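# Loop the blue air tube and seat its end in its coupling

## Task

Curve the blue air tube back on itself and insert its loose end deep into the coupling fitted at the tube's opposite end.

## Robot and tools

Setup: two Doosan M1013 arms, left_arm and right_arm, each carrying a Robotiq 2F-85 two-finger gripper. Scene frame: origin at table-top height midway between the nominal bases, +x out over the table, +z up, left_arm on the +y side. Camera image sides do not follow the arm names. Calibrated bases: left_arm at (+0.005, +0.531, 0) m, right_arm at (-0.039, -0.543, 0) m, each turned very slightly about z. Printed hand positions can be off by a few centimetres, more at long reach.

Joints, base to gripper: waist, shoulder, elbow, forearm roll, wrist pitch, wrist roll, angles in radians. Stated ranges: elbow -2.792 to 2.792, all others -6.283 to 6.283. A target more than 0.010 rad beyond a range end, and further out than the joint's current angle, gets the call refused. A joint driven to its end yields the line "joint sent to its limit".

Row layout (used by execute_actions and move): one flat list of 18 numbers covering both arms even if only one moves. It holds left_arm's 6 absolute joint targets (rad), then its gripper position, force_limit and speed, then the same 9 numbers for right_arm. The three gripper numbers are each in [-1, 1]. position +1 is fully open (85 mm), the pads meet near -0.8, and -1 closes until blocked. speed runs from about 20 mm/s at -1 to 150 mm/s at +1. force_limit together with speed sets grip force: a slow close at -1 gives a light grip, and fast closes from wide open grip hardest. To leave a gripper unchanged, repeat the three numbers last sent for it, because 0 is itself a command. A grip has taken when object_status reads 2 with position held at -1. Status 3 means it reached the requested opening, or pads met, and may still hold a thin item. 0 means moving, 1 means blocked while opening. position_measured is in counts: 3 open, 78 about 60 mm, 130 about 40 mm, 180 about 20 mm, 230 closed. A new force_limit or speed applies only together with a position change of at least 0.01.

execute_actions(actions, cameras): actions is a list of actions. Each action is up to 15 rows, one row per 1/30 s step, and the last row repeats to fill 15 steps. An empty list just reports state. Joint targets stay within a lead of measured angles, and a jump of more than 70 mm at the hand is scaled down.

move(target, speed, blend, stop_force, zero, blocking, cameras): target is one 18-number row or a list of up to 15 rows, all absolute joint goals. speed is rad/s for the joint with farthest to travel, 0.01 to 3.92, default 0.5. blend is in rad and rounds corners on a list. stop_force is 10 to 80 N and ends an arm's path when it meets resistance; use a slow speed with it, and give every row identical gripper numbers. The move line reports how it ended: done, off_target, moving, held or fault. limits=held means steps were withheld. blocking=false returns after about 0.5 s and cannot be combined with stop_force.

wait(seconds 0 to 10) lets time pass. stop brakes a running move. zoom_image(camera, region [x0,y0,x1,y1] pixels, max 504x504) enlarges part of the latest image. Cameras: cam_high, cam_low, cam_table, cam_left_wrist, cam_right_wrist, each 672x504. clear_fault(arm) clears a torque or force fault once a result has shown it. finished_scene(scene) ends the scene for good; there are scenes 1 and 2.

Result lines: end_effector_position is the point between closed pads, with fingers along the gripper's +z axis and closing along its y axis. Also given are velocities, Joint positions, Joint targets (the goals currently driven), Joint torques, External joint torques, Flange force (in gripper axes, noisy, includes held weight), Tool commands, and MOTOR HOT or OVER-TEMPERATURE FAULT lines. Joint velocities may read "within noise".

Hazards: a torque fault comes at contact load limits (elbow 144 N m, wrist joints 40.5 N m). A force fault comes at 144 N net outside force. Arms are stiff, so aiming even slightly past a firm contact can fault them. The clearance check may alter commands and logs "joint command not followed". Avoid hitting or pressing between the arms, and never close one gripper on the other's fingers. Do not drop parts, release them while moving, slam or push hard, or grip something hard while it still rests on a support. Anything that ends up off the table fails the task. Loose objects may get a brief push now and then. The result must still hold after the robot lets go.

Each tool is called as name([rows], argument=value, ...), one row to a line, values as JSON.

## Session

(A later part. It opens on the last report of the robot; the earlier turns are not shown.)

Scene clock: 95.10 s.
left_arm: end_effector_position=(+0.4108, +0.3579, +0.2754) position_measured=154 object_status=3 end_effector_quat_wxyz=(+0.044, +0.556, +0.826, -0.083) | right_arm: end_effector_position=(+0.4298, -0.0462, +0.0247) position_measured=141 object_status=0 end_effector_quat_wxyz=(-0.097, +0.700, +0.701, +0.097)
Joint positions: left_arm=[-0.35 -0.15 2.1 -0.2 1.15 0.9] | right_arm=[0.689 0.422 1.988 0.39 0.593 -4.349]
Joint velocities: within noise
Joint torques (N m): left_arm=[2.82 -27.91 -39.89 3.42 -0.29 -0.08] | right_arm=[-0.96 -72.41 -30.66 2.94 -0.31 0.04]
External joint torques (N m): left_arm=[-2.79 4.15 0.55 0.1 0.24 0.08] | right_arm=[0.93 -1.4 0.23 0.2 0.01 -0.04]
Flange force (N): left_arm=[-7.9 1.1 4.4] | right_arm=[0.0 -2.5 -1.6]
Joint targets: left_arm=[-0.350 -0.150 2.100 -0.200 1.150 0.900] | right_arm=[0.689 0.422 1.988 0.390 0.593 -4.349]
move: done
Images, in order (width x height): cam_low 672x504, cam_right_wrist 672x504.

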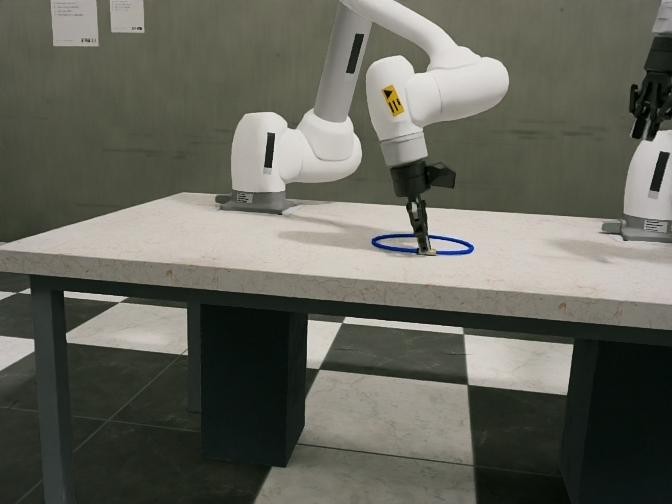

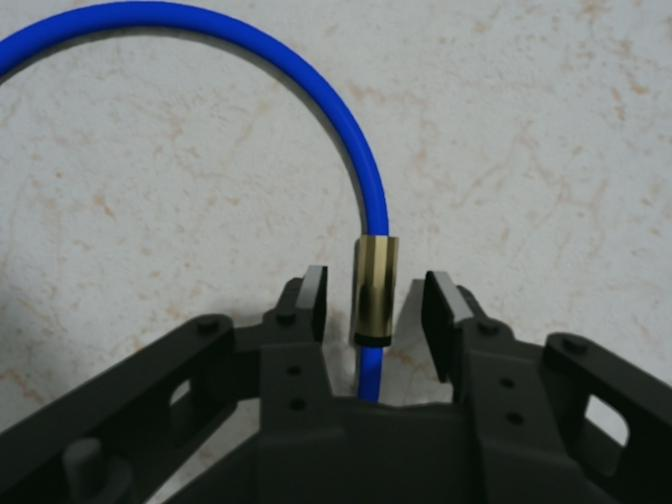

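move([
  [-0.3500, -0.1500, 2.1000, -0.2, 1.1500, 0.9, -0.2, -0.5, -1, 0.7064, 0.3213, 1.9730, 0.3322, 0.6971, -4.2617, -0.1, -0.5, -1],
  [-0.3500, -0.1500, 2.1000, -0.2, 1.1500, 0.9, -0.2, -0.5, -1, 0.2500, -0.0500, 1.9000, 0.2, 1.2500, -4.0, -0.1, -0.5, -1],
], speed=[0.08, 0.3], blend=[0.02, 0])

zoom_image(camera="cam_table", region=[210, 170, 420, 320])

zoom_image(camera="cam_low", region=[360, 200, 510, 275])

Scene clock: 99.37 s.
left_arm: end_effector_position=(+0.4108, +0.3579, +0.2754) position_measured=154 object_status=3 end_effector_quat_wxyz=(+0.044, +0.556, +0.826, -0.083) | right_arm: end_effector_position=(+0.4461, -0.3355, +0.3348) position_measured=141 object_status=3 end_effector_quat_wxyz=(-0.084, +0.865, +0.492, +0.049)
Joint positions: left_arm=[-0.35 -0.15 2.1 -0.2 1.15 0.9] | right_arm=[0.25 -0.05 1.9 0.2 1.25 -4]
Joint velocities: within noise
Joint torques (N m): left_arm=[2.33 -27.44 -40.25 3.53 -0.24 -0.06] | right_arm=[-0.8 -36.88 -42.14 4.49 -0.18 0.02]
External joint torques (N m): left_arm=[-2.28 3.52 0.8 0 0.19 0.06] | right_arm=[0.8 0.41 0.23 0.21 0.02 -0.02]
Flange force (N): left_arm=[-6.2 0.7 4.2] | right_arm=[1.2 -0.8 0.8]
Joint targets: left_arm=[-0.350 -0.150 2.100 -0.200 1.150 0.900] | right_arm=[0.250 -0.050 1.900 0.200 1.250 -4.000]
move: done

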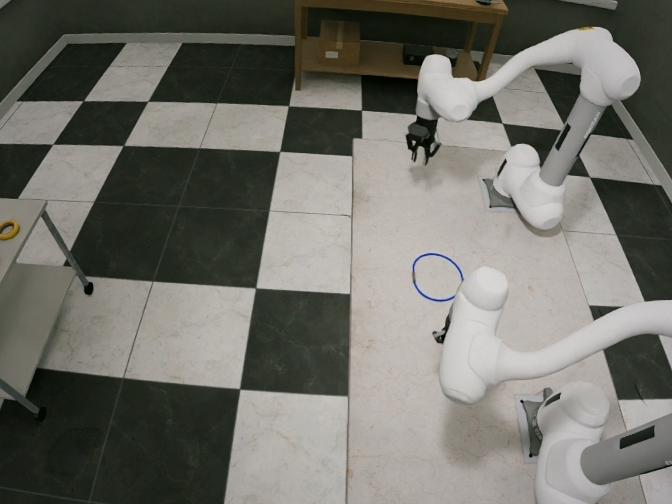

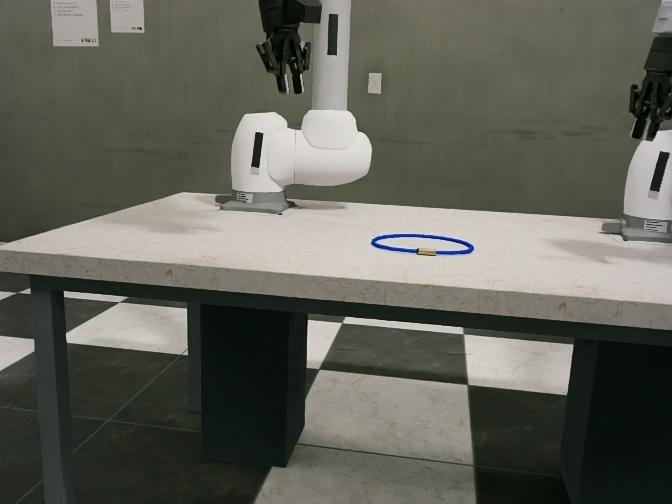

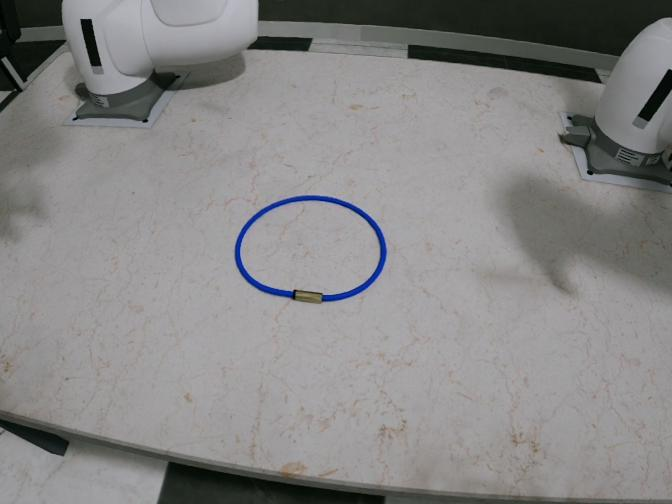

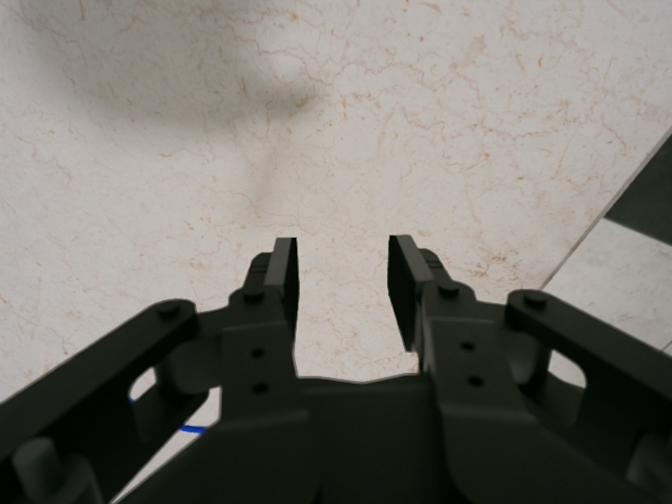

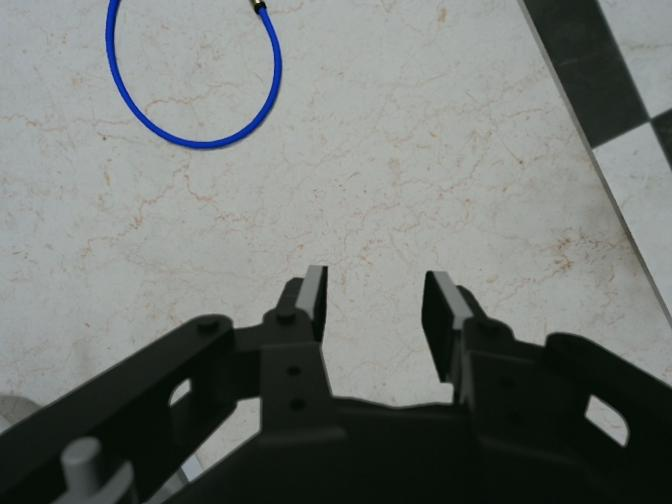

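Scaled by 2.400 from the camera's 672x504 image, which has a finer 960x720 frame.

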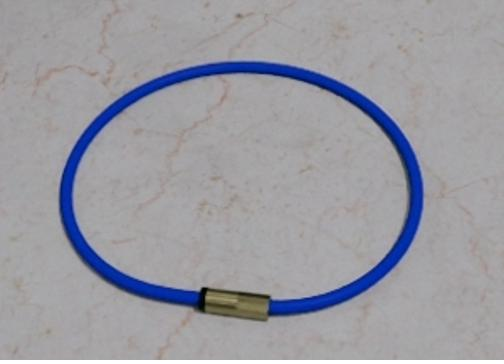

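Scaled by 3.360 from the camera's 672x504 image, which has a finer 960x720 frame.

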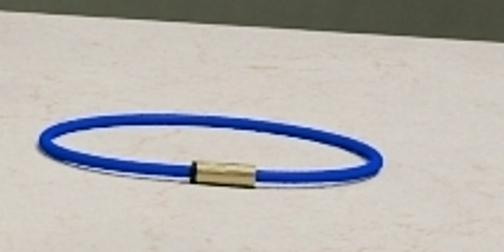

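The second tube is also a closed ring on the table, with its free end seated in the coupling and both grippers clear. I'm finishing scene 2.

finished_scene(scene=2)

The scene is finished: the task was done.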